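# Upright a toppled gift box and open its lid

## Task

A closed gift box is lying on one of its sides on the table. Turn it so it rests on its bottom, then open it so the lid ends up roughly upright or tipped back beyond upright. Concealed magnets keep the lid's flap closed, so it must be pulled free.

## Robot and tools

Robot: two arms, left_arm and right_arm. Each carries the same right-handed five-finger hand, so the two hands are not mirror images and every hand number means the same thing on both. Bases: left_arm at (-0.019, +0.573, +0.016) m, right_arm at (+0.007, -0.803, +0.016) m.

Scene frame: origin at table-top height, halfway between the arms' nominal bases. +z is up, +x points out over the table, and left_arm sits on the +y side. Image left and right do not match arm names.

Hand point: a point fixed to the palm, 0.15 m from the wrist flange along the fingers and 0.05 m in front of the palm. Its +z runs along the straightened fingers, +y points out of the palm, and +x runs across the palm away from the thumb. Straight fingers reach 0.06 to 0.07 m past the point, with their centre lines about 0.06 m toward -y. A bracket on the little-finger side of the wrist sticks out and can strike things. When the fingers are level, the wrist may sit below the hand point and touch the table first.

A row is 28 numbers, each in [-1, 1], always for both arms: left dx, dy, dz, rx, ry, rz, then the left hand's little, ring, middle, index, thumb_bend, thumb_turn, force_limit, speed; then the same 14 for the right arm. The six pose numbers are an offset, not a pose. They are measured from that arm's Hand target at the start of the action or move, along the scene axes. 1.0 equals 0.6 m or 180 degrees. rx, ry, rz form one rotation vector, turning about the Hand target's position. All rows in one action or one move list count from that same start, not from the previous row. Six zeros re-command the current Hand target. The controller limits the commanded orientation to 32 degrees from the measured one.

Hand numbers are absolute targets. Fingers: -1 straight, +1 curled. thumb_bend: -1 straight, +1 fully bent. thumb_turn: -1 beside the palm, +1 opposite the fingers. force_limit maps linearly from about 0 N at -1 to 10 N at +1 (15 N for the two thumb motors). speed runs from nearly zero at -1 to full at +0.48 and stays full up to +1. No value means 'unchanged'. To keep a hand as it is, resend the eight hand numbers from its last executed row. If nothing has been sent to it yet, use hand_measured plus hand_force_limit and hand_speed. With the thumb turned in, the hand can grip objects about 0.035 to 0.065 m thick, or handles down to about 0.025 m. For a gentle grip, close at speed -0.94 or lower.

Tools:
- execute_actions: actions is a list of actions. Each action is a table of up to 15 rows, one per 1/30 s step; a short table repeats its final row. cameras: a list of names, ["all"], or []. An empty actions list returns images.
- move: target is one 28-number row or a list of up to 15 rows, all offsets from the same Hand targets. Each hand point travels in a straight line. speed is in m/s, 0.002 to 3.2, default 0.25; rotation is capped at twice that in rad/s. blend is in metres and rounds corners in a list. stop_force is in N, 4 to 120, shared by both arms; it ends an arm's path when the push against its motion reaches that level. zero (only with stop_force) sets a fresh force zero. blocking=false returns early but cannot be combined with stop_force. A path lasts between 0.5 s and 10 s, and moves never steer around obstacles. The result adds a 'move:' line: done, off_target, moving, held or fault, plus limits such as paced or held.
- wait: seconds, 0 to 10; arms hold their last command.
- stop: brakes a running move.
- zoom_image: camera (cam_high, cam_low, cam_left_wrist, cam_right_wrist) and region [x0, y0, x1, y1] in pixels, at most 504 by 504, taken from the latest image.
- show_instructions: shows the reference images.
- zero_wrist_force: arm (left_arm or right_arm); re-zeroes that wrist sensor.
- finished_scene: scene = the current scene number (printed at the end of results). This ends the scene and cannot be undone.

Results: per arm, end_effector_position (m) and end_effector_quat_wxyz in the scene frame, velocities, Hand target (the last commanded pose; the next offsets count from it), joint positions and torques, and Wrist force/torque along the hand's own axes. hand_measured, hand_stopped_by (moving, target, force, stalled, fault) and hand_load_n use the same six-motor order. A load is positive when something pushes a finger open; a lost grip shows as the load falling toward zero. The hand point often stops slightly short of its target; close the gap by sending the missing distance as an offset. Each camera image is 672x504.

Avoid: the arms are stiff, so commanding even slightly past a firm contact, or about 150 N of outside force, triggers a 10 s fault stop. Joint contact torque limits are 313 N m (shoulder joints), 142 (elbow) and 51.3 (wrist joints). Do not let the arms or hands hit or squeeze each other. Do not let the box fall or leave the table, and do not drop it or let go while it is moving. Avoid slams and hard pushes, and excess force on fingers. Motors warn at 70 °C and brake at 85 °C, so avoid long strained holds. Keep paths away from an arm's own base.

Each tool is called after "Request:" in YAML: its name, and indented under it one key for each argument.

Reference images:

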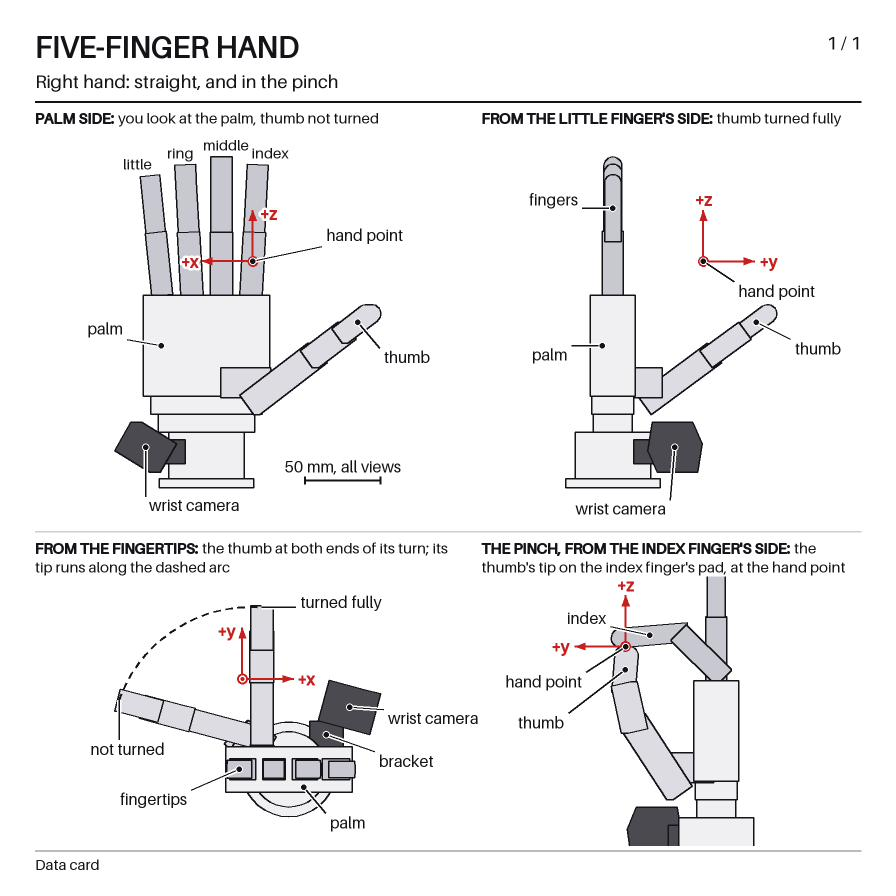

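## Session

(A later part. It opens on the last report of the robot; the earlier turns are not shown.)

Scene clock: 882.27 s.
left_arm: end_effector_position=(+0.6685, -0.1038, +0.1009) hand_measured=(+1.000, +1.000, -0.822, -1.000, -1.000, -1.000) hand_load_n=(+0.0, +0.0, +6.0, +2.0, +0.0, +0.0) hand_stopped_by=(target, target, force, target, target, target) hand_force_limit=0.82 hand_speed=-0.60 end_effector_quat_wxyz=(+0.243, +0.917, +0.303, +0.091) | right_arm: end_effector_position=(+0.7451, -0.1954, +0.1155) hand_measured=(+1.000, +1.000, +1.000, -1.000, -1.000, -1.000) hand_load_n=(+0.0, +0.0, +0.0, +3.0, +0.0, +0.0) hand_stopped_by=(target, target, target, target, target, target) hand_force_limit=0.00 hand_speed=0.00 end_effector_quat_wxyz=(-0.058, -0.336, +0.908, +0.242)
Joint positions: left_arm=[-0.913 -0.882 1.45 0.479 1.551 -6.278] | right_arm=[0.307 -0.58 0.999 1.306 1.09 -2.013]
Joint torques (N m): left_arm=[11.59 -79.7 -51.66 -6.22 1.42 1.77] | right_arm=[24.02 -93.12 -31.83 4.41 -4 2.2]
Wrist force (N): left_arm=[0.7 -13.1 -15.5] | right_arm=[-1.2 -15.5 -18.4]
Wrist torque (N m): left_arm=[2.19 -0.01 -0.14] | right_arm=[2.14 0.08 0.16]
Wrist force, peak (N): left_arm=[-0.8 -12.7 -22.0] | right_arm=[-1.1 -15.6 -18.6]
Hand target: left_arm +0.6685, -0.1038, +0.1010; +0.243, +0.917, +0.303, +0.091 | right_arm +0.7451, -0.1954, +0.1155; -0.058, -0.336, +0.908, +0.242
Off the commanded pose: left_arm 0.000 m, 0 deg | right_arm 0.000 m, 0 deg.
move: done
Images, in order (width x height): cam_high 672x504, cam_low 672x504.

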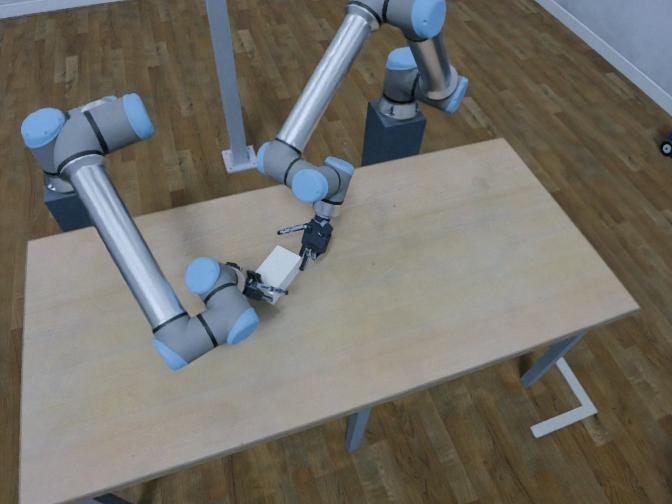

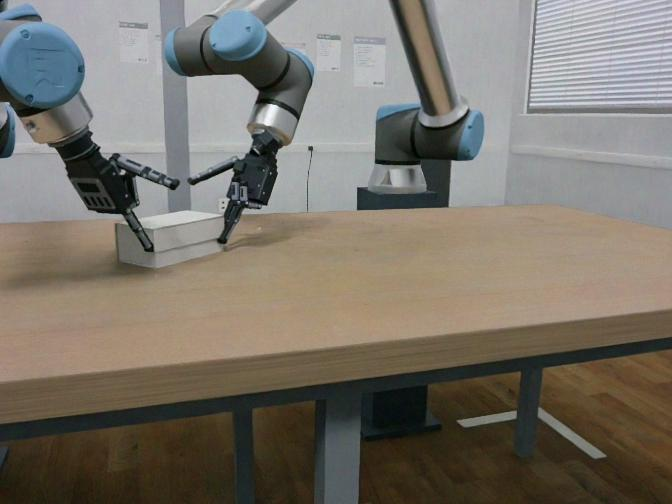

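Request:
move:
  target: [0,0,0,0,0,0,1,1,-0.4,-1,-1,-1,1,-0.3,0,0,0,0,0,0,1,1,1,-1,-1,-1,0,0]
  speed: 0.02
  cameras: ["cam_low","cam_high"]

Request:
zoom_image:
  camera: "cam_low"
  region: [100, 150, 280, 290]

Scene clock: 885.80 s.
left_arm: end_effector_position=(+0.6685, -0.1038, +0.1010) hand_measured=(+1.000, +1.000, -0.702, -1.000, -1.000, -1.000) hand_load_n=(+0.0, +0.0, +5.5, +2.5, +0.0, +0.0) hand_stopped_by=(target, target, force, target, target, target) hand_force_limit=1.00 hand_speed=-0.30 end_effector_quat_wxyz=(+0.243, +0.917, +0.303, +0.091) | right_arm: end_effector_position=(+0.7451, -0.1954, +0.1155) hand_measured=(+1.000, +1.000, +1.000, -1.000, -1.000, -1.000) hand_load_n=(+0.0, +0.0, +0.0, +2.5, +0.0, +0.0) hand_stopped_by=(target, target, target, target, target, target) hand_force_limit=0.00 hand_speed=0.00 end_effector_quat_wxyz=(-0.058, -0.336, +0.908, +0.242)
Joint positions: left_arm=[-0.913 -0.882 1.45 0.479 1.551 -6.278] | right_arm=[0.307 -0.58 0.999 1.306 1.09 -2.013]
Joint torques (N m): left_arm=[9.68 -92.71 -41.14 -5.16 1.37 2.09] | right_arm=[30.09 -87.62 -31.4 4.56 -4.02 2.11]
Wrist force (N): left_arm=[0.2 -13.8 -10.0] | right_arm=[-0.2 -13.9 -16.9]
Wrist torque (N m): left_arm=[1.94 -0.08 -0.32] | right_arm=[1.98 0.18 0.21]
Wrist force, peak (N): left_arm=[0.5 -13.3 -16.0] | right_arm=[-1.4 -15.6 -18.7]
Hand target: left_arm +0.6685, -0.1038, +0.1010; +0.243, +0.917, +0.303, +0.091 | right_arm +0.7451, -0.1954, +0.1155; -0.058, -0.336, +0.908, +0.242
Off the commanded pose: left_arm 0.000 m, 0 deg | right_arm 0.000 m, 0 deg.
move: done
Images, in order (width x height): cam_high 672x504, cam_low 672x504.

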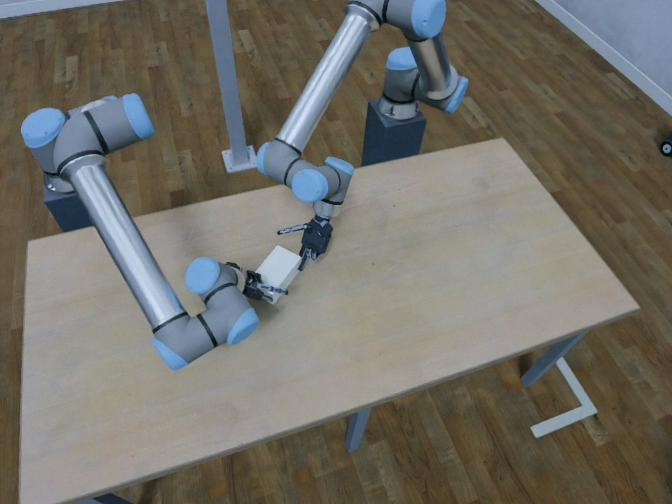

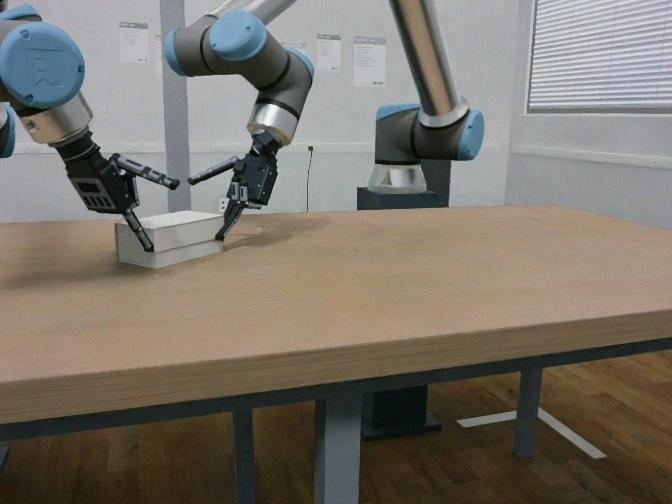

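Scaled by 2.800.

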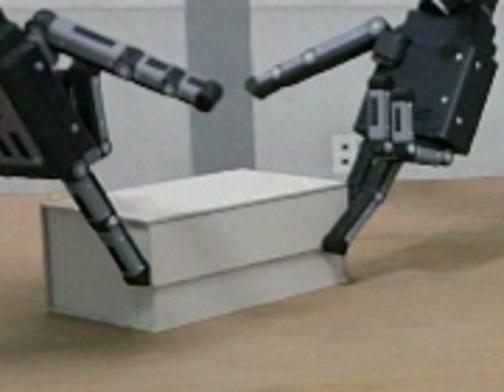

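Request:
move:
  target: [0,0,0,0,0,0,1,1,-0.3,-1,-1,-1,1,0.0,0,0,0,0,0,0,1,1,1,-1,-1,-1,0,0]
  speed: 0.02
  cameras: ["cam_low"]

Request:
zoom_image:
  camera: "cam_low"
  region: [100, 150, 280, 290]

Scene clock: 889.23 s.
left_arm: end_effector_position=(+0.6685, -0.1038, +0.1010) hand_measured=(+1.000, +1.000, -0.624, -1.000, -1.000, -1.000) hand_load_n=(+0.0, +0.5, +5.0, +2.5, +0.0, +0.0) hand_stopped_by=(target, target, force, target, target, target) hand_force_limit=1.00 hand_speed=0.00 end_effector_quat_wxyz=(+0.243, +0.917, +0.303, +0.091) | right_arm: end_effector_position=(+0.7451, -0.1954, +0.1155) hand_measured=(+1.000, +1.000, +1.000, -1.000, -1.000, -1.000) hand_load_n=(+0.0, +0.0, +0.0, +2.0, +0.0, +0.0) hand_stopped_by=(target, target, target, target, target, target) hand_force_limit=0.00 hand_speed=0.00 end_effector_quat_wxyz=(-0.058, -0.336, +0.908, +0.242)
Joint positions: left_arm=[-0.913 -0.882 1.45 0.479 1.551 -6.278] | right_arm=[0.307 -0.58 0.999 1.306 1.09 -2.013]
Joint torques (N m): left_arm=[-2.35 -93.97 -58.59 -2.78 1.44 1.7] | right_arm=[24.93 -86.44 -31.8 4.68 -4.24 2.1]
Wrist force (N): left_arm=[0.2 -14.1 -7.6] | right_arm=[0.7 -12.8 -16.5]
Wrist torque (N m): left_arm=[1.84 -0.11 -0.42] | right_arm=[1.91 0.17 0.26]
Wrist force, peak (N): left_arm=[0.7 -16.3 -8.5] | right_arm=[0.7 -14.1 -17.5]
Hand target: left_arm +0.6685, -0.1038, +0.1010; +0.243, +0.917, +0.303, +0.091 | right_arm +0.7451, -0.1954, +0.1155; -0.058, -0.336, +0.908, +0.242
Off the commanded pose: left_arm 0.000 m, 0 deg | right_arm 0.000 m, 0 deg.
move: done
Images, in order (width x height): cam_low 672x504.

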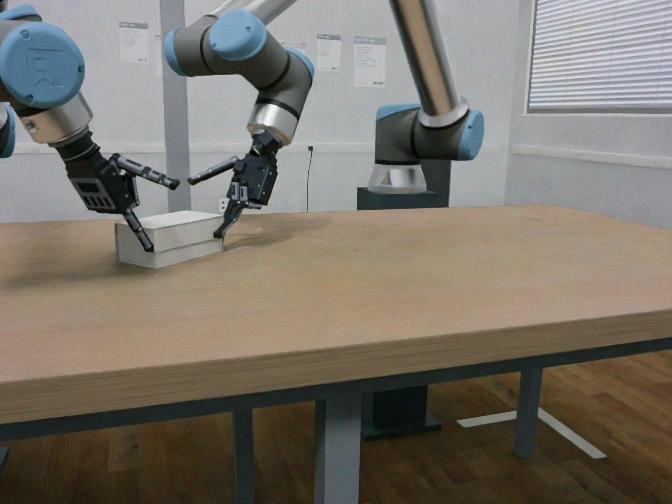

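Scaled by 2.800.

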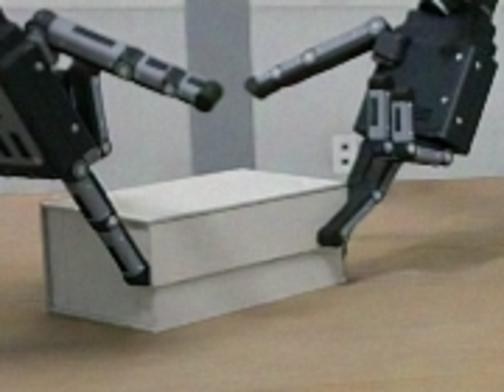

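Request:
move:
  target:
    - [0,0,0,0,0,0,1,1,-1,-1,-1,-1,0.8,0.2,0,0,0,0,0,0,1,1,1,-1,-1,-1,0,0]
    - [-0.011,0.0124,0,0,0,0,1,1,-1,-1,-1,-1,0.8,0.2,0,0,0,0,0,0,1,1,1,-1,-1,-1,0,0]
    - [-0.0122,0.0114,0,0,0,0,1,1,-1,-1,-1,-1,0.8,0.2,0,0,0,0,0,0,1,1,1,-1,-1,-1,0,0]
  speed: 0.03

Request:
move:
  target: [0.0276,-0.0311,0,0,0,0,1,1,-1,-1,-1,-1,0.8,0.2,0,0,0,0,0,0,1,1,1,-1,-1,-1,0,0]
  speed: 0.015
  stop_force: 4

Request:
move:
  target: [0,0,0,0,0,0,1,1,-0.84,-1,-1,-1,-0.5,-0.7,0,0,0,0,0,0,1,1,1,-1,-1,-1,0,0]
  speed: 0.02
  cameras: ["cam_low"]

Request:
zoom_image:
  camera: "cam_low"
  region: [180, 190, 260, 270]

Scene clock: 906.93 s.
left_arm: end_effector_position=(+0.6611, -0.0970, +0.1010) hand_measured=(+1.000, +1.000, -1.000, -1.000, -1.000, -1.000) hand_load_n=(+0.0, +0.0, +0.0, +0.0, +0.0, +0.0) hand_stopped_by=(target, target, target, target, target, target) hand_force_limit=0.80 hand_speed=0.20 end_effector_quat_wxyz=(+0.243, +0.917, +0.303, +0.091) | right_arm: end_effector_position=(+0.7450, -0.1953, +0.1155) hand_measured=(+1.000, +1.000, +1.000, -1.000, -1.000, -1.000) hand_load_n=(+0.0, +0.0, +0.0, +0.0, +0.0, +0.5) hand_stopped_by=(target, target, target, target, target, target) hand_force_limit=0.00 hand_speed=0.00 end_effector_quat_wxyz=(-0.058, -0.336, +0.908, +0.242)
Joint positions: left_arm=[-0.915 -0.896 1.475 0.468 1.55 -6.28] | right_arm=[0.307 -0.58 0.999 1.306 1.09 -2.013]
Joint torques (N m): left_arm=[-0.07 -81.14 -34.73 2.09 -1.37 -0.68] | right_arm=[-5.61 -81.99 -31.22 4.47 1.24 2.06]
Wrist force (N): left_arm=[-0.2 2.6 0.3] | right_arm=[-0.3 0.6 -2.0]
Wrist torque (N m): left_arm=[0.31 0.01 0.17] | right_arm=[0.22 -0.02 0.18]
Wrist force, peak (N): left_arm=[-2.1 -14.6 -8.8] | right_arm=[-1.5 -14.2 -16.8]
Hand target: left_arm +0.6612, -0.0969, +0.1010; +0.243, +0.917, +0.303, +0.091 | right_arm +0.7451, -0.1954, +0.1155; -0.058, -0.336, +0.908, +0.242
Off the commanded pose: left_arm 0.000 m, 0 deg | right_arm 0.000 m, 0 deg.
move: done

Scene clock: 908.30 s.
left_arm: end_effector_position=(+0.6666, -0.1029, +0.1010) hand_measured=(+1.000, +1.000, -1.000, -1.000, -1.000, -1.000) hand_load_n=(+0.0, +0.0, +0.0, +0.5, -0.5, +0.0) hand_stopped_by=(target, target, target, target, target, target) hand_force_limit=0.80 hand_speed=0.20 end_effector_quat_wxyz=(+0.243, +0.917, +0.303, +0.091) | right_arm: end_effector_position=(+0.7451, -0.1954, +0.1155) hand_measured=(+1.000, +1.000, +1.000, -1.000, -1.000, -1.000) hand_load_n=(+0.0, +0.0, +0.0, +0.5, +0.0, +0.0) hand_stopped_by=(target, target, target, target, target, target) hand_force_limit=0.00 hand_speed=0.00 end_effector_quat_wxyz=(-0.058, -0.336, +0.908, +0.242)
Joint positions: left_arm=[-0.914 -0.885 1.455 0.477 1.551 -6.279] | right_arm=[0.307 -0.58 0.999 1.306 1.09 -2.013]
Joint torques (N m): left_arm=[-11.85 -94.87 -25.18 -0.57 -0.96 -1.36] | right_arm=[11.07 -81.59 -32.05 4.48 -3.02 1.98]
Wrist force (N): left_arm=[-0.6 0.7 -2.3] | right_arm=[-0.1 -1.9 -4.3]
Wrist torque (N m): left_arm=[0.53 0.02 0.02] | right_arm=[0.55 -0.06 0.20]
Wrist force, peak (N): left_arm=[-0.8 -2.7 -7.0] | right_arm=[-0.4 -4.6 -7.1]
Hand target: left_arm +0.6665, -0.1030, +0.1010; +0.243, +0.917, +0.303, +0.091 (not the last commanded pose) | right_arm +0.7451, -0.1954, +0.1155; -0.058, -0.336, +0.908, +0.242
Off the commanded pose: left_arm 0.017 m, 0 deg | right_arm 0.000 m, 0 deg.
move: contact (left_arm)

Scene clock: 908.80 s.
left_arm: end_effector_position=(+0.6665, -0.1030, +0.1009) hand_measured=(+1.000, +1.000, -0.840, -1.000, -1.000, -1.000) hand_load_n=(+0.0, -0.5, +2.0, +0.5, +0.0, +0.0) hand_stopped_by=(target, target, target, target, target, target) hand_force_limit=-0.50 hand_speed=-0.70 end_effector_quat_wxyz=(+0.243, +0.917, +0.303, +0.091) | right_arm: end_effector_position=(+0.7451, -0.1954, +0.1155) hand_measured=(+1.000, +1.000, +1.000, -1.000, -1.000, -1.000) hand_load_n=(+0.0, +0.0, +0.0, +0.5, -0.5, +0.0) hand_stopped_by=(target, target, target, target, target, target) hand_force_limit=0.00 hand_speed=0.00 end_effector_quat_wxyz=(-0.058, -0.336, +0.908, +0.242)
Joint positions: left_arm=[-0.914 -0.885 1.455 0.477 1.551 -6.279] | right_arm=[0.307 -0.58 0.999 1.306 1.09 -2.013]
Joint torques (N m): left_arm=[-14.61 -95.11 -29.24 -0.21 -1.13 -1.33] | right_arm=[13.71 -82.1 -31.31 4.6 -2.99 1.99]
Wrist force (N): left_arm=[-0.5 -0.9 -0.8] | right_arm=[0.1 -2.2 -4.8]
Wrist torque (N m): left_arm=[0.59 0.04 -0.02] | right_arm=[0.51 -0.01 0.20]
Wrist force, peak (N): left_arm=[-0.6 0.7 -2.3] | right_arm=[-0.1 -2.3 -4.7]
Hand target: left_arm +0.6665, -0.1030, +0.1010; +0.243, +0.917, +0.303, +0.091 | right_arm +0.7451, -0.1954, +0.1155; -0.058, -0.336, +0.908, +0.242
Off the commanded pose: left_arm 0.000 m, 0 deg | right_arm 0.000 m, 0 deg.
move: done
Images, in order (width x height): cam_low 672x504.

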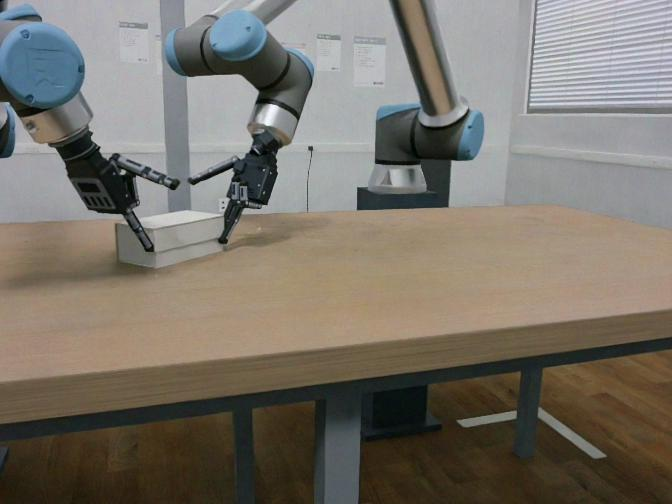

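Scaled by 6.300.

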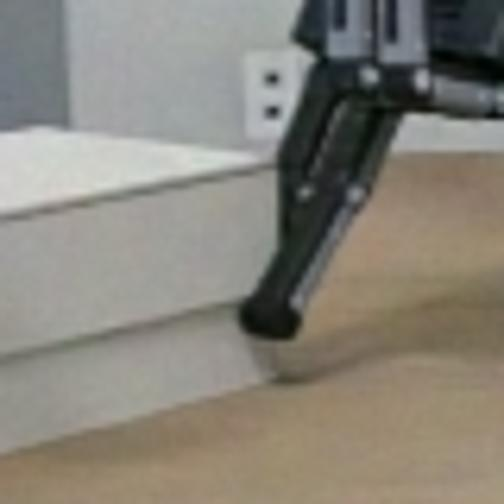

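Request:
move:
  target:
    - [-0.003,-0.0027,0,0,0,0,1,1,-0.84,-1,-1,-1,-0.5,-0.7,0,0,0,0,0,0,1,1,1,-1,-1,-1,0,0]
    - [-0.0006,-0.0054,0,0,0,0,1,1,-0.84,-1,-1,-1,-0.5,-0.7,0,0,0,0,0,0,1,1,1,-1,-1,-1,0,0]
    - [-0.0006,-0.0054,0,0,0,0,1,1,-0.5,-1,-1,-1,1,-0.4,0,0,0,0,0,0,1,1,1,-1,-1,-1,0,0]
  speed: 0.015
  cameras: ["cam_low","cam_high"]

Request:
zoom_image:
  camera: "cam_low"
  region: [180, 190, 260, 270]

Scene clock: 915.47 s.
left_arm: end_effector_position=(+0.6662, -0.1062, +0.1009) hand_measured=(+1.000, +1.000, -0.738, -1.000, -1.000, -1.000) hand_load_n=(+0.0, +0.0, +6.5, +2.5, +0.0, +0.0) hand_stopped_by=(target, target, force, target, target, target) hand_force_limit=1.00 hand_speed=-0.40 end_effector_quat_wxyz=(+0.243, +0.917, +0.303, +0.091) | right_arm: end_effector_position=(+0.7451, -0.1954, +0.1155) hand_measured=(+1.000, +1.000, +1.000, -1.000, -1.000, -1.000) hand_load_n=(+0.0, +0.0, +0.0, +3.0, +0.0, +0.0) hand_stopped_by=(target, target, target, target, target, target) hand_force_limit=0.00 hand_speed=0.00 end_effector_quat_wxyz=(-0.058, -0.336, +0.908, +0.242)
Joint positions: left_arm=[-0.917 -0.882 1.45 0.479 1.549 -6.281] | right_arm=[0.307 -0.58 0.999 1.306 1.09 -2.013]
Joint torques (N m): left_arm=[10.42 -92.31 -37.3 -7.1 0.81 2] | right_arm=[15.41 -83.17 -30.97 4.83 -6.39 2.14]
Wrist force (N): left_arm=[-0.1 -15.9 -15.8] | right_arm=[-0.1 -17.1 -19.2]
Wrist torque (N m): left_arm=[2.35 0.02 -0.15] | right_arm=[2.13 0.01 0.18]
Wrist force, peak (N): left_arm=[-2.0 -15.6 -18.6] | right_arm=[-0.1 -17.2 -19.2]
Hand target: left_arm +0.6662, -0.1062, +0.1010; +0.243, +0.917, +0.303, +0.091 | right_arm +0.7451, -0.1954, +0.1155; -0.058, -0.336, +0.908, +0.242
Off the commanded pose: left_arm 0.000 m, 0 deg | right_arm 0.000 m, 0 deg.
move: done
Images, in order (width x height): cam_high 672x504, cam_low 672x504.

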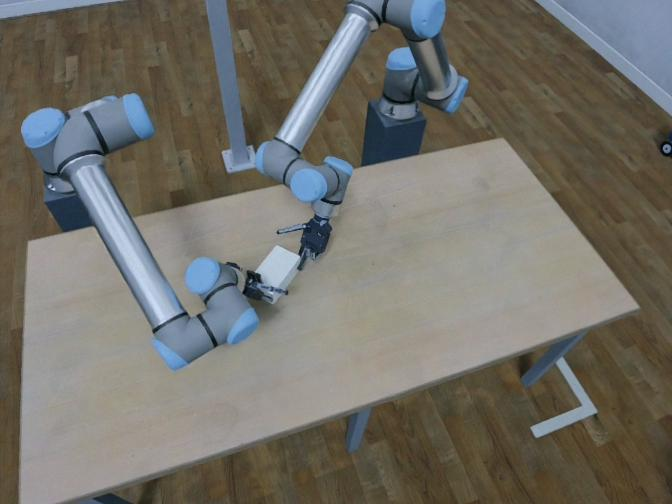

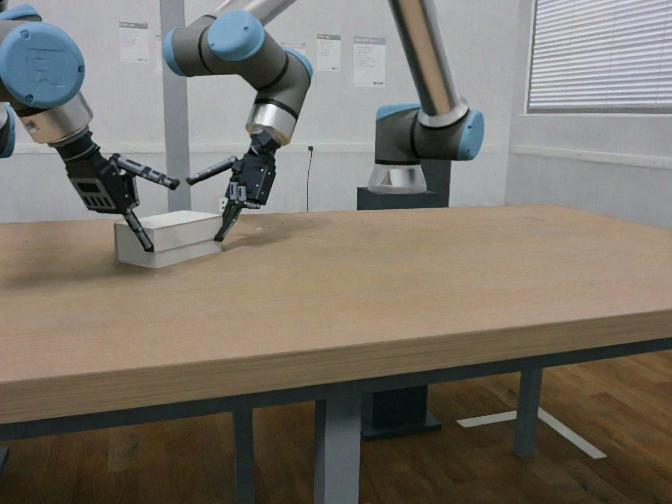

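Scaled by 6.300.

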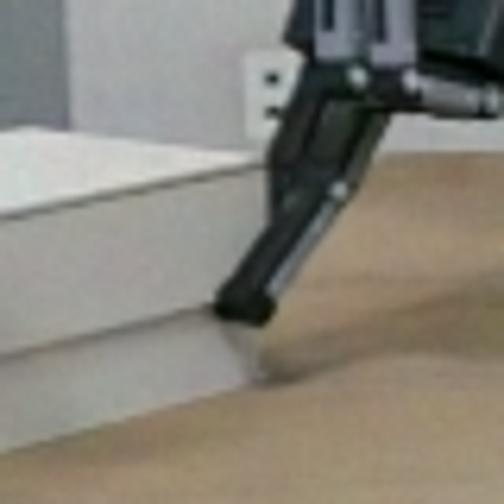

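Request:
move:
  target: [-0.0367,-0.0325,-0.0087,0.0736,-0.0829,0,1,1,-0.5,-1,-1,-1,1,-0.4,0,0,0,0,0,0,1,1,1,-1,-1,-1,0,0]
  speed: 0.05
  cameras: ["cam_low","cam_high","cam_left_wrist"]

Request:
zoom_image:
  camera: "cam_low"
  region: [100, 150, 280, 290]

Scene clock: 929.10 s.
left_arm: end_effector_position=(+0.6440, -0.1258, +0.0957) hand_measured=(+1.000, +1.000, -0.740, -1.000, -1.000, -1.000) hand_load_n=(+0.0, +0.0, +15.0, +1.5, +0.0, +0.0) hand_stopped_by=(target, target, force, target, target, target) hand_force_limit=1.00 hand_speed=-0.40 end_effector_quat_wxyz=(+0.173, +0.919, +0.257, +0.243) | right_arm: end_effector_position=(+0.7451, -0.1954, +0.1155) hand_measured=(+1.000, +1.000, +1.000, -1.000, -1.000, -1.000) hand_load_n=(+0.0, +0.0, +0.0, +1.5, +0.0, +0.0) hand_stopped_by=(target, target, target, target, target, target) hand_force_limit=0.00 hand_speed=0.00 end_effector_quat_wxyz=(-0.058, -0.336, +0.908, +0.242)
Joint positions: left_arm=[-1.048 -0.881 1.465 0.508 1.185 -6.228] | right_arm=[0.307 -0.58 0.999 1.306 1.09 -2.013]
Joint torques (N m): left_arm=[8.27 -87.31 -41.41 -5.06 0.71 -1.11] | right_arm=[24.59 -81.63 -32.26 4.9 -3.94 1.87]
Wrist force (N): left_arm=[-1.0 -20.3 -11.6] | right_arm=[0.7 -12.0 -25.2]
Wrist torque (N m): left_arm=[2.11 -1.02 -0.61] | right_arm=[2.21 0.04 0.22]
Wrist force, peak (N): left_arm=[-1.3 -22.2 -10.6] | right_arm=[0.7 -11.5 -27.6]
Hand target: left_arm +0.6441, -0.1257, +0.0957; +0.173, +0.919, +0.257, +0.243 | right_arm +0.7451, -0.1954, +0.1155; -0.058, -0.336, +0.908, +0.242
Off the commanded pose: left_arm 0.000 m, 0 deg | right_arm 0.000 m, 0 deg.
move: done
camera_calibration:
cam_left_wrist: T_world_to_cam=[[0.5604, -0.630773, 0.536727, -0.493124], [-0.81745, -0.52543, 0.236008, 0.443092], [0.133145, -0.571006, -0.810077, 0.0383434], [0, 0, 0, 1]] pos_world=[0.633447, -0.0563415, 0.191161]
Images, in order (width x height): cam_high 672x504, cam_low 672x504, cam_left_wrist 672x504.

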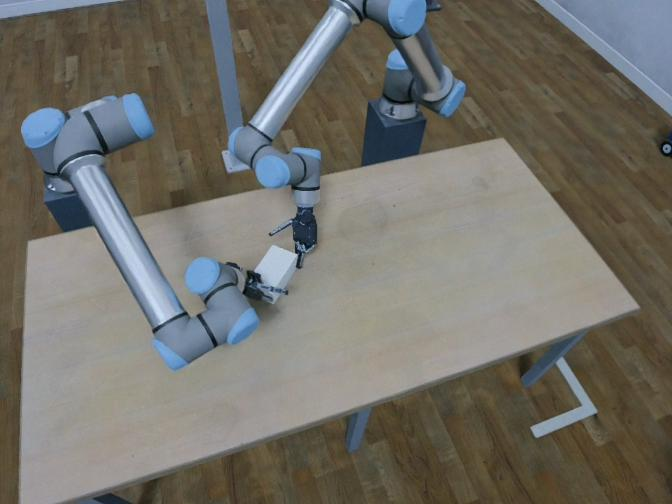

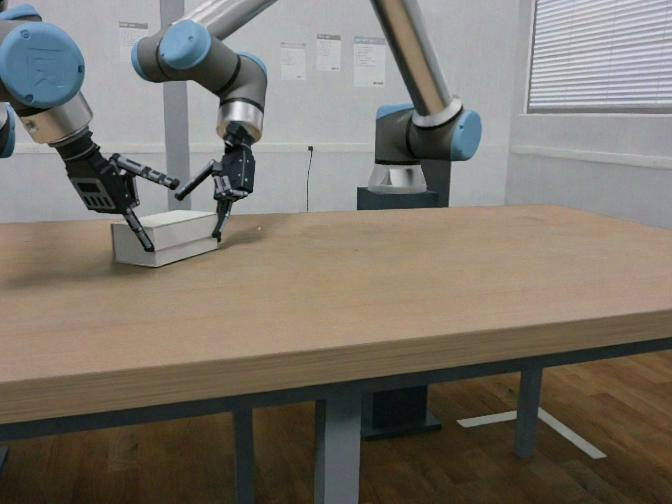

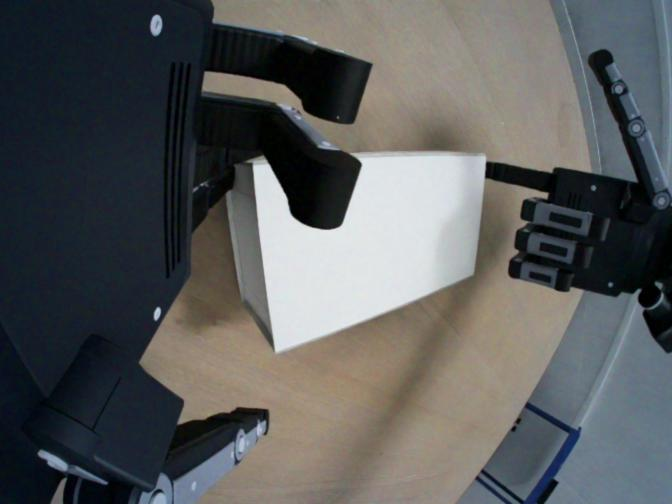

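Scaled by 2.800.

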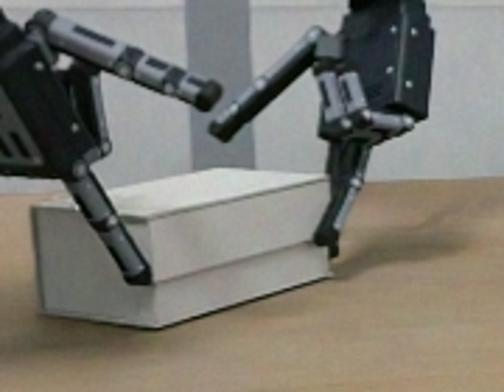

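Request:
move:
  target:
    - [0.0367,0.0325,0.0087,-0.0736,0.0829,0,1,1,-0.5,-1,-1,-1,1,-0.4,0,0,0,0,0,0,1,1,1,-1,-1,-1,0,0]
    - [0.0367,0.0325,0.0087,-0.0736,0.0829,0,1,1,-1,-1,-1,-1,1,-0.4,0,0,0,0,0,0,1,1,1,-1,-1,-1,0,0]
  speed: 0.06

Request:
move:
  target: [0,0,0,0,0,0,1,1,-1,-1,-1,-1,1,-0.4,0.0012,-0.0013,-0.06,0,0,0,1,1,1,-1,-1,-1,0,0]
  speed: 0.015
  stop_force: 10
  cameras: ["cam_low","cam_high","cam_left_wrist"]

Request:
zoom_image:
  camera: "cam_low"
  region: [90, 170, 190, 280]

Scene clock: 950.13 s.
left_arm: end_effector_position=(+0.6662, -0.1063, +0.1010) hand_measured=(+1.000, +1.000, -1.000, -1.000, -1.000, -1.000) hand_load_n=(+0.0, +0.0, +0.0, +4.0, +0.0, +0.0) hand_stopped_by=(target, target, target, target, target, target) hand_force_limit=1.00 hand_speed=-0.40 end_effector_quat_wxyz=(+0.243, +0.917, +0.303, +0.091) | right_arm: end_effector_position=(+0.7451, -0.1954, +0.1155) hand_measured=(+1.000, +1.000, +1.000, -1.000, -1.000, -1.000) hand_load_n=(+0.0, +0.0, +0.0, +3.0, +0.0, +0.0) hand_stopped_by=(target, target, target, target, target, target) hand_force_limit=0.00 hand_speed=0.00 end_effector_quat_wxyz=(-0.058, -0.336, +0.908, +0.242)
Joint positions: left_arm=[-0.917 -0.882 1.45 0.479 1.549 -6.281] | right_arm=[0.307 -0.58 0.999 1.306 1.09 -2.013]
Joint torques (N m): left_arm=[-16.78 -97.51 -45.28 -2.52 -1.93 1.79] | right_arm=[14.11 -82.21 -30.71 4.93 -6.37 1.58]
Wrist force (N): left_arm=[-2.4 -16.7 -8.0] | right_arm=[-0.9 -17.3 -13.8]
Wrist torque (N m): left_arm=[1.94 0.01 0.05] | right_arm=[1.85 -0.05 0.13]
Wrist force, peak (N): left_arm=[-0.8 -20.2 -11.8] | right_arm=[0.4 -12.9 -25.7]
Hand target: left_arm +0.6662, -0.1062, +0.1010; +0.243, +0.917, +0.303, +0.091 | right_arm +0.7451, -0.1954, +0.1155; -0.058, -0.336, +0.908, +0.242
Off the commanded pose: left_arm 0.000 m, 0 deg | right_arm 0.000 m, 0 deg.
move: done

Scene clock: 951.47 s.
left_arm: end_effector_position=(+0.6662, -0.1062, +0.1010) hand_measured=(+1.000, +1.000, -1.000, -1.000, -1.000, -1.000) hand_load_n=(+0.0, +0.0, +0.0, +4.0, +0.0, +0.0) hand_stopped_by=(target, target, target, target, target, target) hand_force_limit=1.00 hand_speed=-0.40 end_effector_quat_wxyz=(+0.243, +0.917, +0.303, +0.091) | right_arm: end_effector_position=(+0.7452, -0.1954, +0.1132) hand_measured=(+1.000, +1.000, +1.000, -1.000, -1.000, -1.000) hand_load_n=(+0.0, +0.0, +0.0, +2.5, +0.0, +0.0) hand_stopped_by=(target, target, target, target, target, target) hand_force_limit=0.00 hand_speed=0.00 end_effector_quat_wxyz=(-0.058, -0.336, +0.908, +0.242)
Joint positions: left_arm=[-0.917 -0.882 1.45 0.479 1.549 -6.281] | right_arm=[0.307 -0.578 0.999 1.303 1.09 -2.013]
Joint torques (N m): left_arm=[-15.14 -99.31 -39.46 -4.14 -0.97 1.28] | right_arm=[31.29 -111.09 -37.84 9.08 -2.55 1.26]
Wrist force (N): left_arm=[-2.2 -17.0 -8.1] | right_arm=[-1.1 -15.7 -17.3]
Wrist torque (N m): left_arm=[2.01 -0.05 0.06] | right_arm=[2.00 -0.07 0.13]
Wrist force, peak (N): left_arm=[-2.1 -17.7 -8.7] | right_arm=[-1.5 -12.5 -29.5]
Hand target: left_arm +0.6662, -0.1062, +0.1010; +0.243, +0.917, +0.303, +0.091 | right_arm +0.7452, -0.1954, +0.1132; -0.058, -0.336, +0.908, +0.242 (not the last commanded pose)
Off the commanded pose: left_arm 0.000 m, 0 deg | right_arm 0.034 m, 0 deg.
move: contact (right_arm)
camera_calibration:
cam_left_wrist: T_world_to_cam=[[0.697574, -0.508861, 0.504432, -0.571203], [-0.713927, -0.43386, 0.549612, 0.379343], [-0.0608233, -0.743522, -0.665939, 0.147159], [0, 0, 0, 1]] pos_world=[0.67823, -0.016665, 0.17764]
Images, in order (width x height): cam_high 672x504, cam_low 672x504, cam_left_wrist 672x504.

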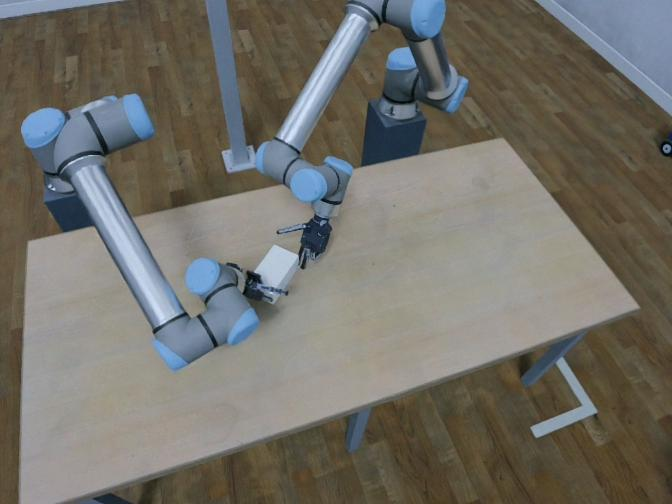

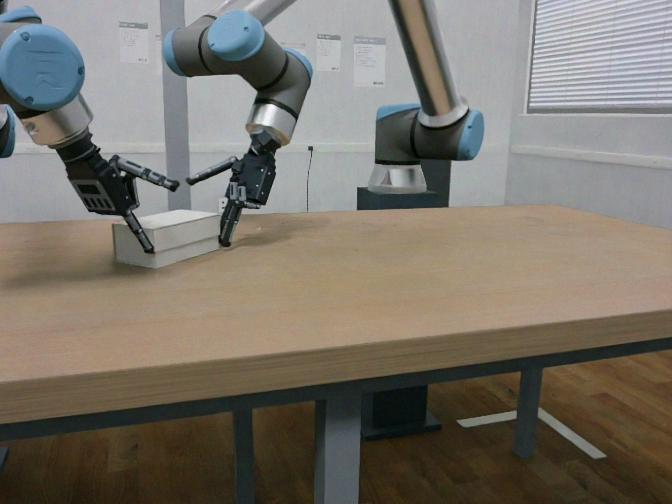

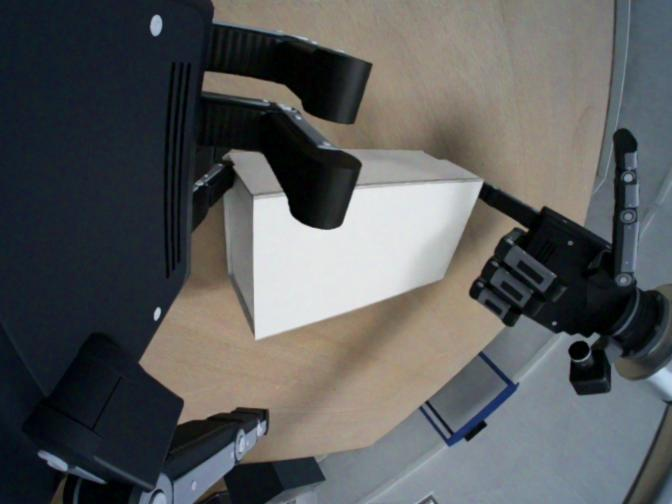

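Scaled by 4.582.

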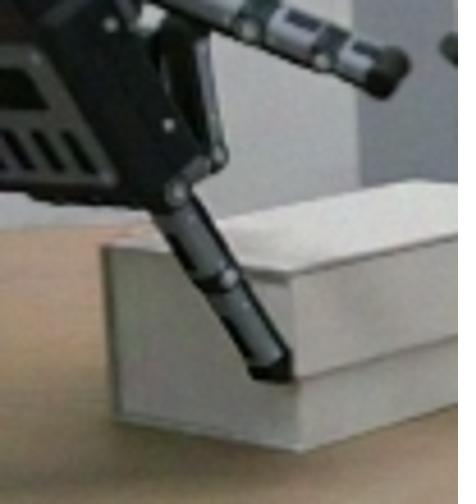

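Request:
move:
  target:
    - [-0.009,0.010,0,0,0,0,1,1,-1,-1,-1,-1,1,-0.4,0.033,-0.037,0.004,0,0,0,1,1,1,-1,-1,-1,0,0]
    - [-0.009,0.010,0.041,0,0,0,1,1,1,-1,-1,-1,1,0.2,0.033,-0.037,0.145,0,0,0,1,1,1,-1,-1,-1,0,0]
    - [-0.009,0.010,0.041,0,0,0,1,1,1,-1,-1,-1,1,0.2,-0.089,0.01,0.128,0,0,0,1,1,1,-1,-1,-1,0,0]
    - [-0.009,0.010,0.041,0,0,0,1,1,1,-1,-1,-1,1,0.2,-0.089,0.01,0.128,0,0,0,-1,-1,-1,-1,-1,-1,0,0]
  speed: 0.12

Request:
move:
  target: [0,0,0,0,0,0,1,1,1,-1,-1,-1,1,0.2,0,0,-0.12,0,0,0,-1,-1,-1,-1,-1,-1,0,0]
  speed: 0.025
  stop_force: 12
  cameras: ["all"]

Request:
zoom_image:
  camera: "cam_low"
  region: [90, 150, 280, 290]

Request:
zoom_image:
  camera: "cam_high"
  region: [240, 220, 330, 310]

Scene clock: 987.53 s.
left_arm: end_effector_position=(+0.6608, -0.1002, +0.1256) hand_measured=(+1.000, +1.000, +1.000, -1.000, -1.000, -1.000) hand_load_n=(+0.0, +0.5, +0.0, +0.5, +0.0, +0.0) hand_stopped_by=(target, target, target, target, target, target) hand_force_limit=1.00 hand_speed=0.20 end_effector_quat_wxyz=(+0.243, +0.917, +0.303, +0.091) | right_arm: end_effector_position=(+0.6917, -0.1894, +0.1900) hand_measured=(-1.000, -1.000, -1.000, -1.000, -1.000, -1.000) hand_load_n=(+0.0, +0.0, +0.0, +0.0, +0.0, +0.0) hand_stopped_by=(target, target, target, target, target, target) hand_force_limit=0.00 hand_speed=0.00 end_effector_quat_wxyz=(-0.058, -0.336, +0.908, +0.242)
Joint positions: left_arm=[-0.918 -0.915 1.458 0.504 1.549 -6.282] | right_arm=[0.332 -0.713 1.111 1.314 1.086 -1.985]
Joint torques (N m): left_arm=[13.46 -73.03 -24.6 0.4 -0.04 -1.68] | right_arm=[-5.88 -75.5 -33.35 6.1 0.58 -2.85]
Wrist force (N): left_arm=[-0.8 2.5 0.9] | right_arm=[-1.8 1.4 -2.0]
Wrist torque (N m): left_arm=[0.25 0.08 0.13] | right_arm=[0.25 0.24 0.09]
Wrist force, peak (N): left_arm=[-2.1 -17.4 -8.6] | right_arm=[-1.4 -16.5 -17.8]
Hand target: left_arm +0.6608, -0.1002, +0.1256; +0.243, +0.917, +0.303, +0.091 | right_arm +0.6918, -0.1894, +0.1900; -0.058, -0.336, +0.908, +0.242
Off the commanded pose: left_arm 0.000 m, 0 deg | right_arm 0.000 m, 0 deg.
joint sent to its limit (left arm) — joint 6 (wrist 3), lower limit. The joint targets still meet the commanded pose.
move: done

Scene clock: 990.07 s.
left_arm: end_effector_position=(+0.6608, -0.1002, +0.1256) hand_measured=(+1.000, +1.000, +1.000, -1.000, -1.000, -1.000) hand_load_n=(+0.0, +0.0, +0.0, +0.0, +0.0, +0.0) hand_stopped_by=(target, target, target, target, target, target) hand_force_limit=1.00 hand_speed=0.20 end_effector_quat_wxyz=(+0.243, +0.917, +0.303, +0.091) | right_arm: end_effector_position=(+0.6918, -0.1894, +0.1587) hand_measured=(-1.000, -1.000, -1.000, -1.000, -1.000, -1.000) hand_load_n=(+0.0, +0.0, -2.0, +0.0, +0.0, +0.0) hand_stopped_by=(target, target, target, target, target, target) hand_force_limit=0.00 hand_speed=0.00 end_effector_quat_wxyz=(-0.058, -0.336, +0.908, +0.242)
Joint positions: left_arm=[-0.918 -0.915 1.458 0.504 1.549 -6.282] | right_arm=[0.332 -0.69 1.127 1.275 1.086 -1.985]
Joint torques (N m): left_arm=[12.31 -72.37 -24.73 0.52 0.83 -1.62] | right_arm=[12.32 -100.57 -39.14 5.65 -0.34 -1.62]
Wrist force (N): left_arm=[-0.5 2.3 0.8] | right_arm=[-1.7 3.8 -14.4]
Wrist torque (N m): left_arm=[0.22 0.05 0.14] | right_arm=[0.95 0.55 0.18]
Wrist force, peak (N): left_arm=[-0.6 2.5 1.0] | right_arm=[-2.2 6.4 -32.2]
Hand target: left_arm +0.6608, -0.1002, +0.1256; +0.243, +0.917, +0.303, +0.091 | right_arm +0.6918, -0.1894, +0.1587; -0.058, -0.336, +0.908, +0.242 (not the last commanded pose)
Off the commanded pose: left_arm 0.000 m, 0 deg | right_arm 0.041 m, 0 deg.
joint sent to its limit (left arm) — joint 6 (wrist 3), lower limit. The joint targets still meet the commanded pose.
move: contact (right_arm)
camera_calibration:
cam_left_wrist: T_world_to_cam=[[0.697498, -0.508956, 0.50444, -0.576745], [-0.713992, -0.433756, 0.54961, 0.364616], [-0.0609235, -0.743518, -0.665934, 0.16774], [0, 0, 0, 1]] pos_world=[0.672831, -0.0106654, 0.20224]
cam_right_wrist: T_world_to_cam=[[-0.745017, 0.457475, 0.485455, 0.518512], [0.665193, 0.455322, 0.591777, -0.461611], [0.0496849, 0.763805, -0.643532, 0.331675], [0, 0, 0, 1]] pos_world=[0.676881, -0.280359, 0.2349]

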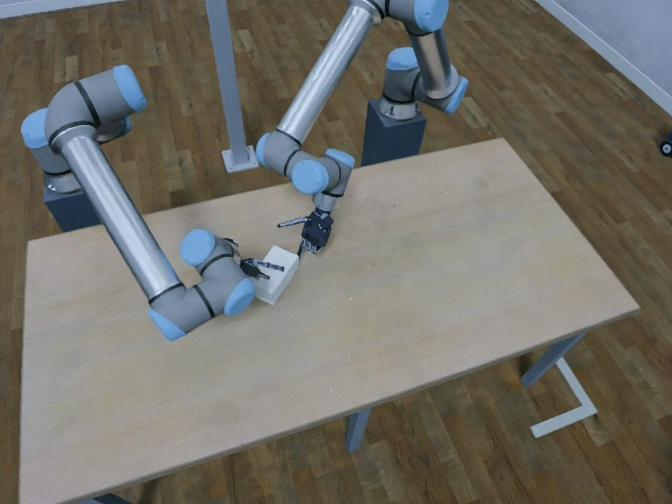

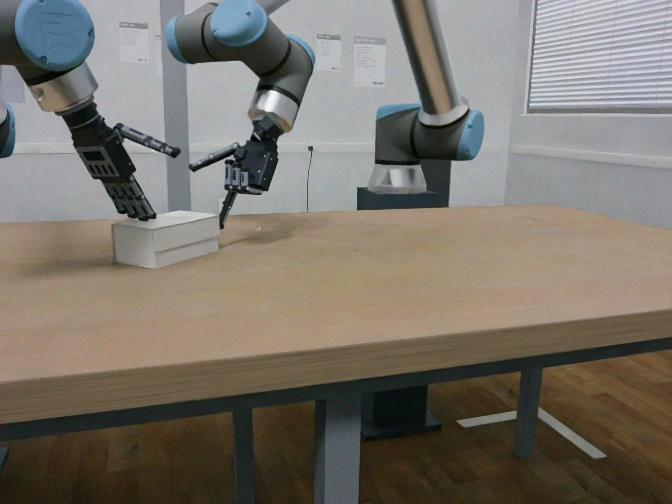

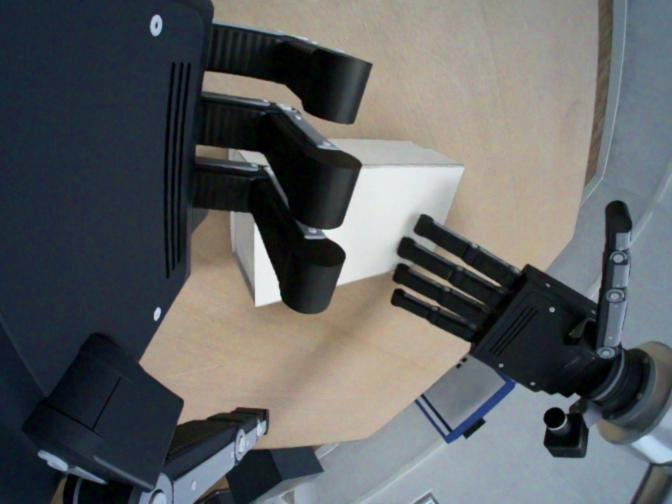

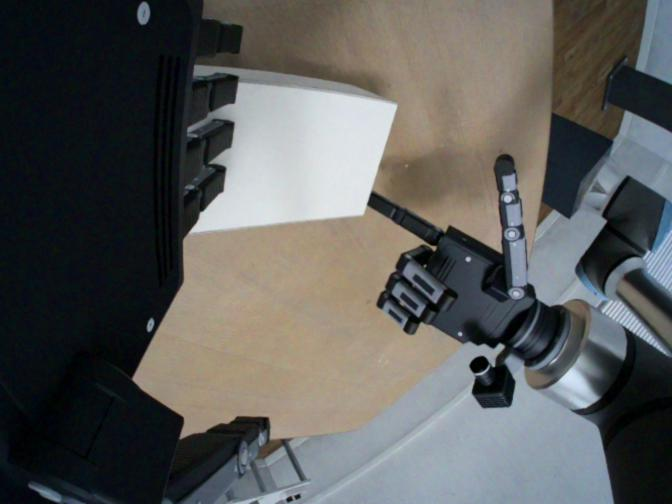

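Scaled by 2.653.

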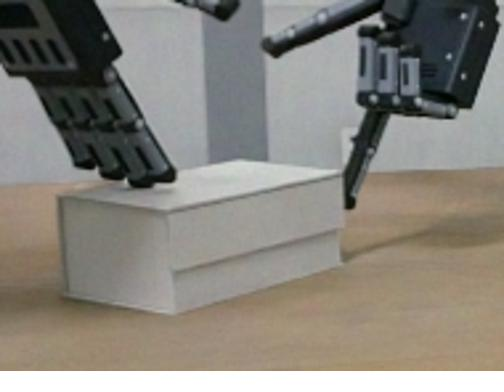

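Scaled by 5.600.

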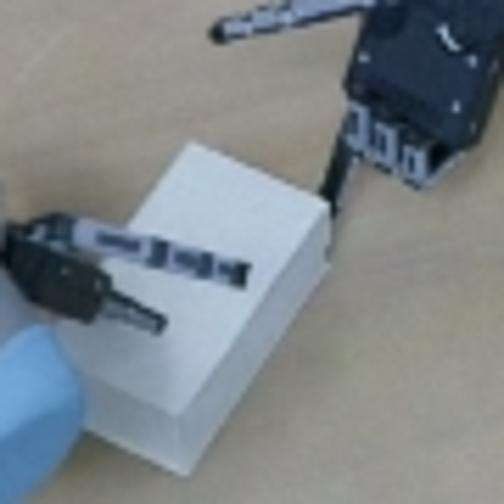

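Request:
move:
  target: [0.022,-0.0248,0,0,0,0,1,1,1,-1,-1,-1,1,0.2,0,0,0,0,0,0,-1,-1,-1,-1,-1,-1,0,0]
  speed: 0.015
  stop_force: 4

Request:
move:
  target: [0.031,0.0277,0,0,0,0,1,1,1,-1,-1,-1,1,0.2,0,0,0,0,0,0,-1,-1,-1,-1,-1,-1,0,0]
  speed: 0.02
  stop_force: 15
  cameras: ["cam_low","cam_high","cam_left_wrist"]

Request:
zoom_image:
  camera: "cam_low"
  region: [90, 150, 280, 290]

Request:
zoom_image:
  camera: "cam_high"
  region: [240, 220, 330, 310]

Scene clock: 998.07 s.
left_arm: end_effector_position=(+0.6664, -0.1064, +0.1255) hand_measured=(+1.000, +1.000, +1.000, -1.000, -1.000, -1.000) hand_load_n=(+0.0, +0.0, +0.0, +0.5, -0.5, +0.0) hand_stopped_by=(target, target, target, target, target, target) hand_force_limit=1.00 hand_speed=0.20 end_effector_quat_wxyz=(+0.243, +0.917, +0.303, +0.091) | right_arm: end_effector_position=(+0.6918, -0.1894, +0.1587) hand_measured=(-1.000, -1.000, -1.000, -1.000, -1.000, -1.000) hand_load_n=(+0.0, +0.0, -2.0, +0.0, +0.0, +0.0) hand_stopped_by=(target, target, target, target, target, target) hand_force_limit=0.00 hand_speed=0.00 end_effector_quat_wxyz=(-0.058, -0.336, +0.908, +0.242)
Joint positions: left_arm=[-0.917 -0.903 1.437 0.513 1.549 -6.281] | right_arm=[0.332 -0.69 1.127 1.275 1.086 -1.985]
Joint torques (N m): left_arm=[-13.04 -95.51 -25.36 0.06 -0.02 -1.4] | right_arm=[14.44 -98.86 -38.69 3.88 -0.65 1.29]
Wrist force (N): left_arm=[0.2 1.6 -0.2] | right_arm=[-0.5 3.6 -15.6]
Wrist torque (N m): left_arm=[0.34 0.08 0.08] | right_arm=[1.04 0.66 0.24]
Wrist force, peak (N): left_arm=[1.2 -2.0 -4.6] | right_arm=[-0.6 3.7 -15.6]
Hand target: left_arm +0.6663, -0.1065, +0.1256; +0.243, +0.917, +0.303, +0.091 (not the last commanded pose) | right_arm +0.6918, -0.1894, +0.1587; -0.058, -0.336, +0.908, +0.242
Off the commanded pose: left_arm 0.012 m, 0 deg | right_arm 0.000 m, 0 deg.
move: contact (left_arm)

Scene clock: 1000.43 s.
left_arm: end_effector_position=(+0.6849, -0.0899, +0.1256) hand_measured=(+1.000, +1.000, +1.000, -1.000, -1.000, -1.000) hand_load_n=(+0.0, +0.0, +0.0, +0.0, +0.0, -0.5) hand_stopped_by=(target, target, target, target, target, target) hand_force_limit=1.00 hand_speed=0.20 end_effector_quat_wxyz=(+0.243, +0.917, +0.303, +0.091) | right_arm: end_effector_position=(+0.6918, -0.1894, +0.1587) hand_measured=(-1.000, -1.000, -1.000, -1.000, -1.000, -1.000) hand_load_n=(+0.0, +0.0, -5.5, +0.0, +0.0, +0.0) hand_stopped_by=(target, target, target, target, target, target) hand_force_limit=0.00 hand_speed=0.00 end_effector_quat_wxyz=(-0.058, -0.336, +0.908, +0.242)
Joint positions: left_arm=[-0.885 -0.898 1.428 0.517 1.565 -6.253] | right_arm=[0.332 -0.69 1.127 1.275 1.086 -1.985]
Joint torques (N m): left_arm=[-15.63 -90.73 -25.93 1.35 -1.03 -1.63] | right_arm=[-5.03 -97.67 -39.17 2.2 -0.81 2.16]
Wrist force (N): left_arm=[-0.4 2.4 0.6] | right_arm=[-2.7 6.3 -8.4]
Wrist torque (N m): left_arm=[0.26 0.04 -0.06] | right_arm=[0.44 0.32 0.18]
Wrist force, peak (N): left_arm=[-1.7 3.1 1.4] | right_arm=[-0.6 3.7 -15.8]
Hand target: left_arm +0.6849, -0.0899, +0.1256; +0.243, +0.917, +0.303, +0.091 | right_arm +0.6918, -0.1894, +0.1587; -0.058, -0.336, +0.908, +0.242
Off the commanded pose: left_arm 0.000 m, 0 deg | right_arm 0.000 m, 0 deg.
move: done
camera_calibration:
cam_left_wrist: T_world_to_cam=[[0.69757, -0.508913, 0.504385, -0.588369], [-0.713922, -0.433808, 0.54966, 0.386347], [-0.0609229, -0.743518, -0.665935, 0.176947], [0, 0, 0, 1]] pos_world=[0.69703, -0.000265209, 0.20224]
Images, in order (width x height): cam_high 672x504, cam_low 672x504, cam_left_wrist 672x504.

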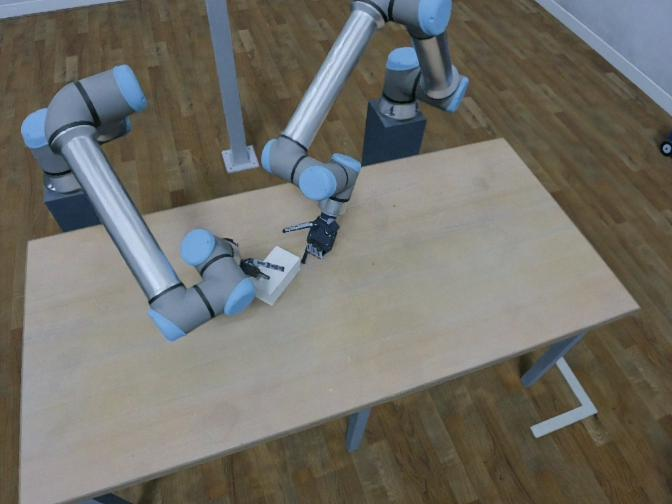

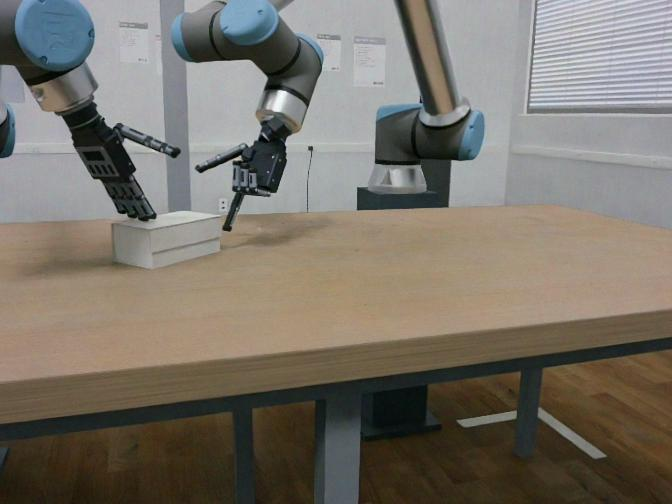

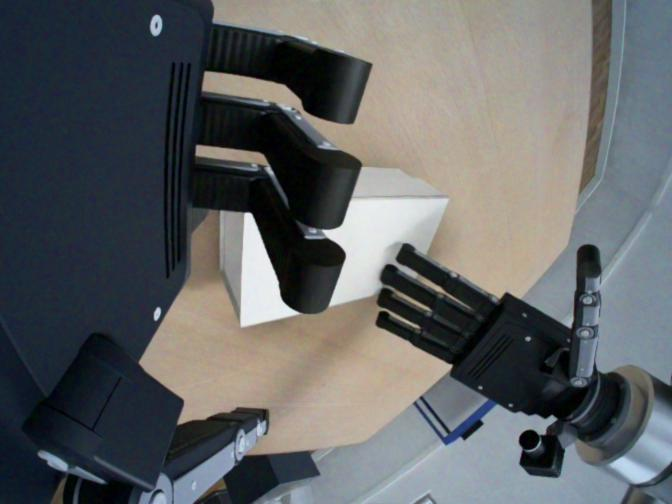

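Scaled by 2.653.

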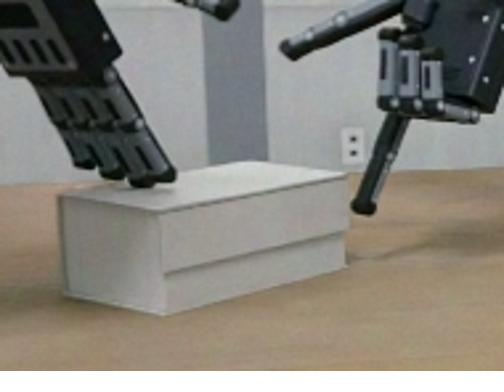

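Scaled by 5.600.

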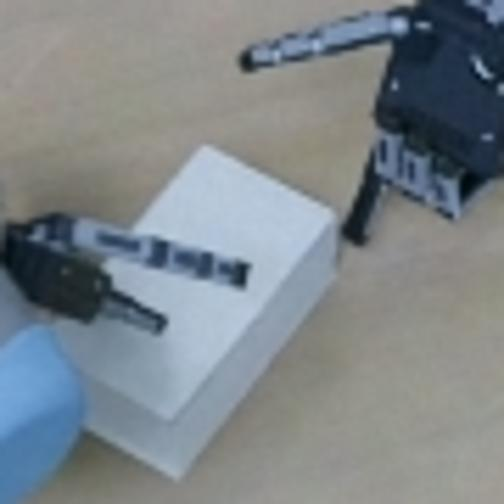

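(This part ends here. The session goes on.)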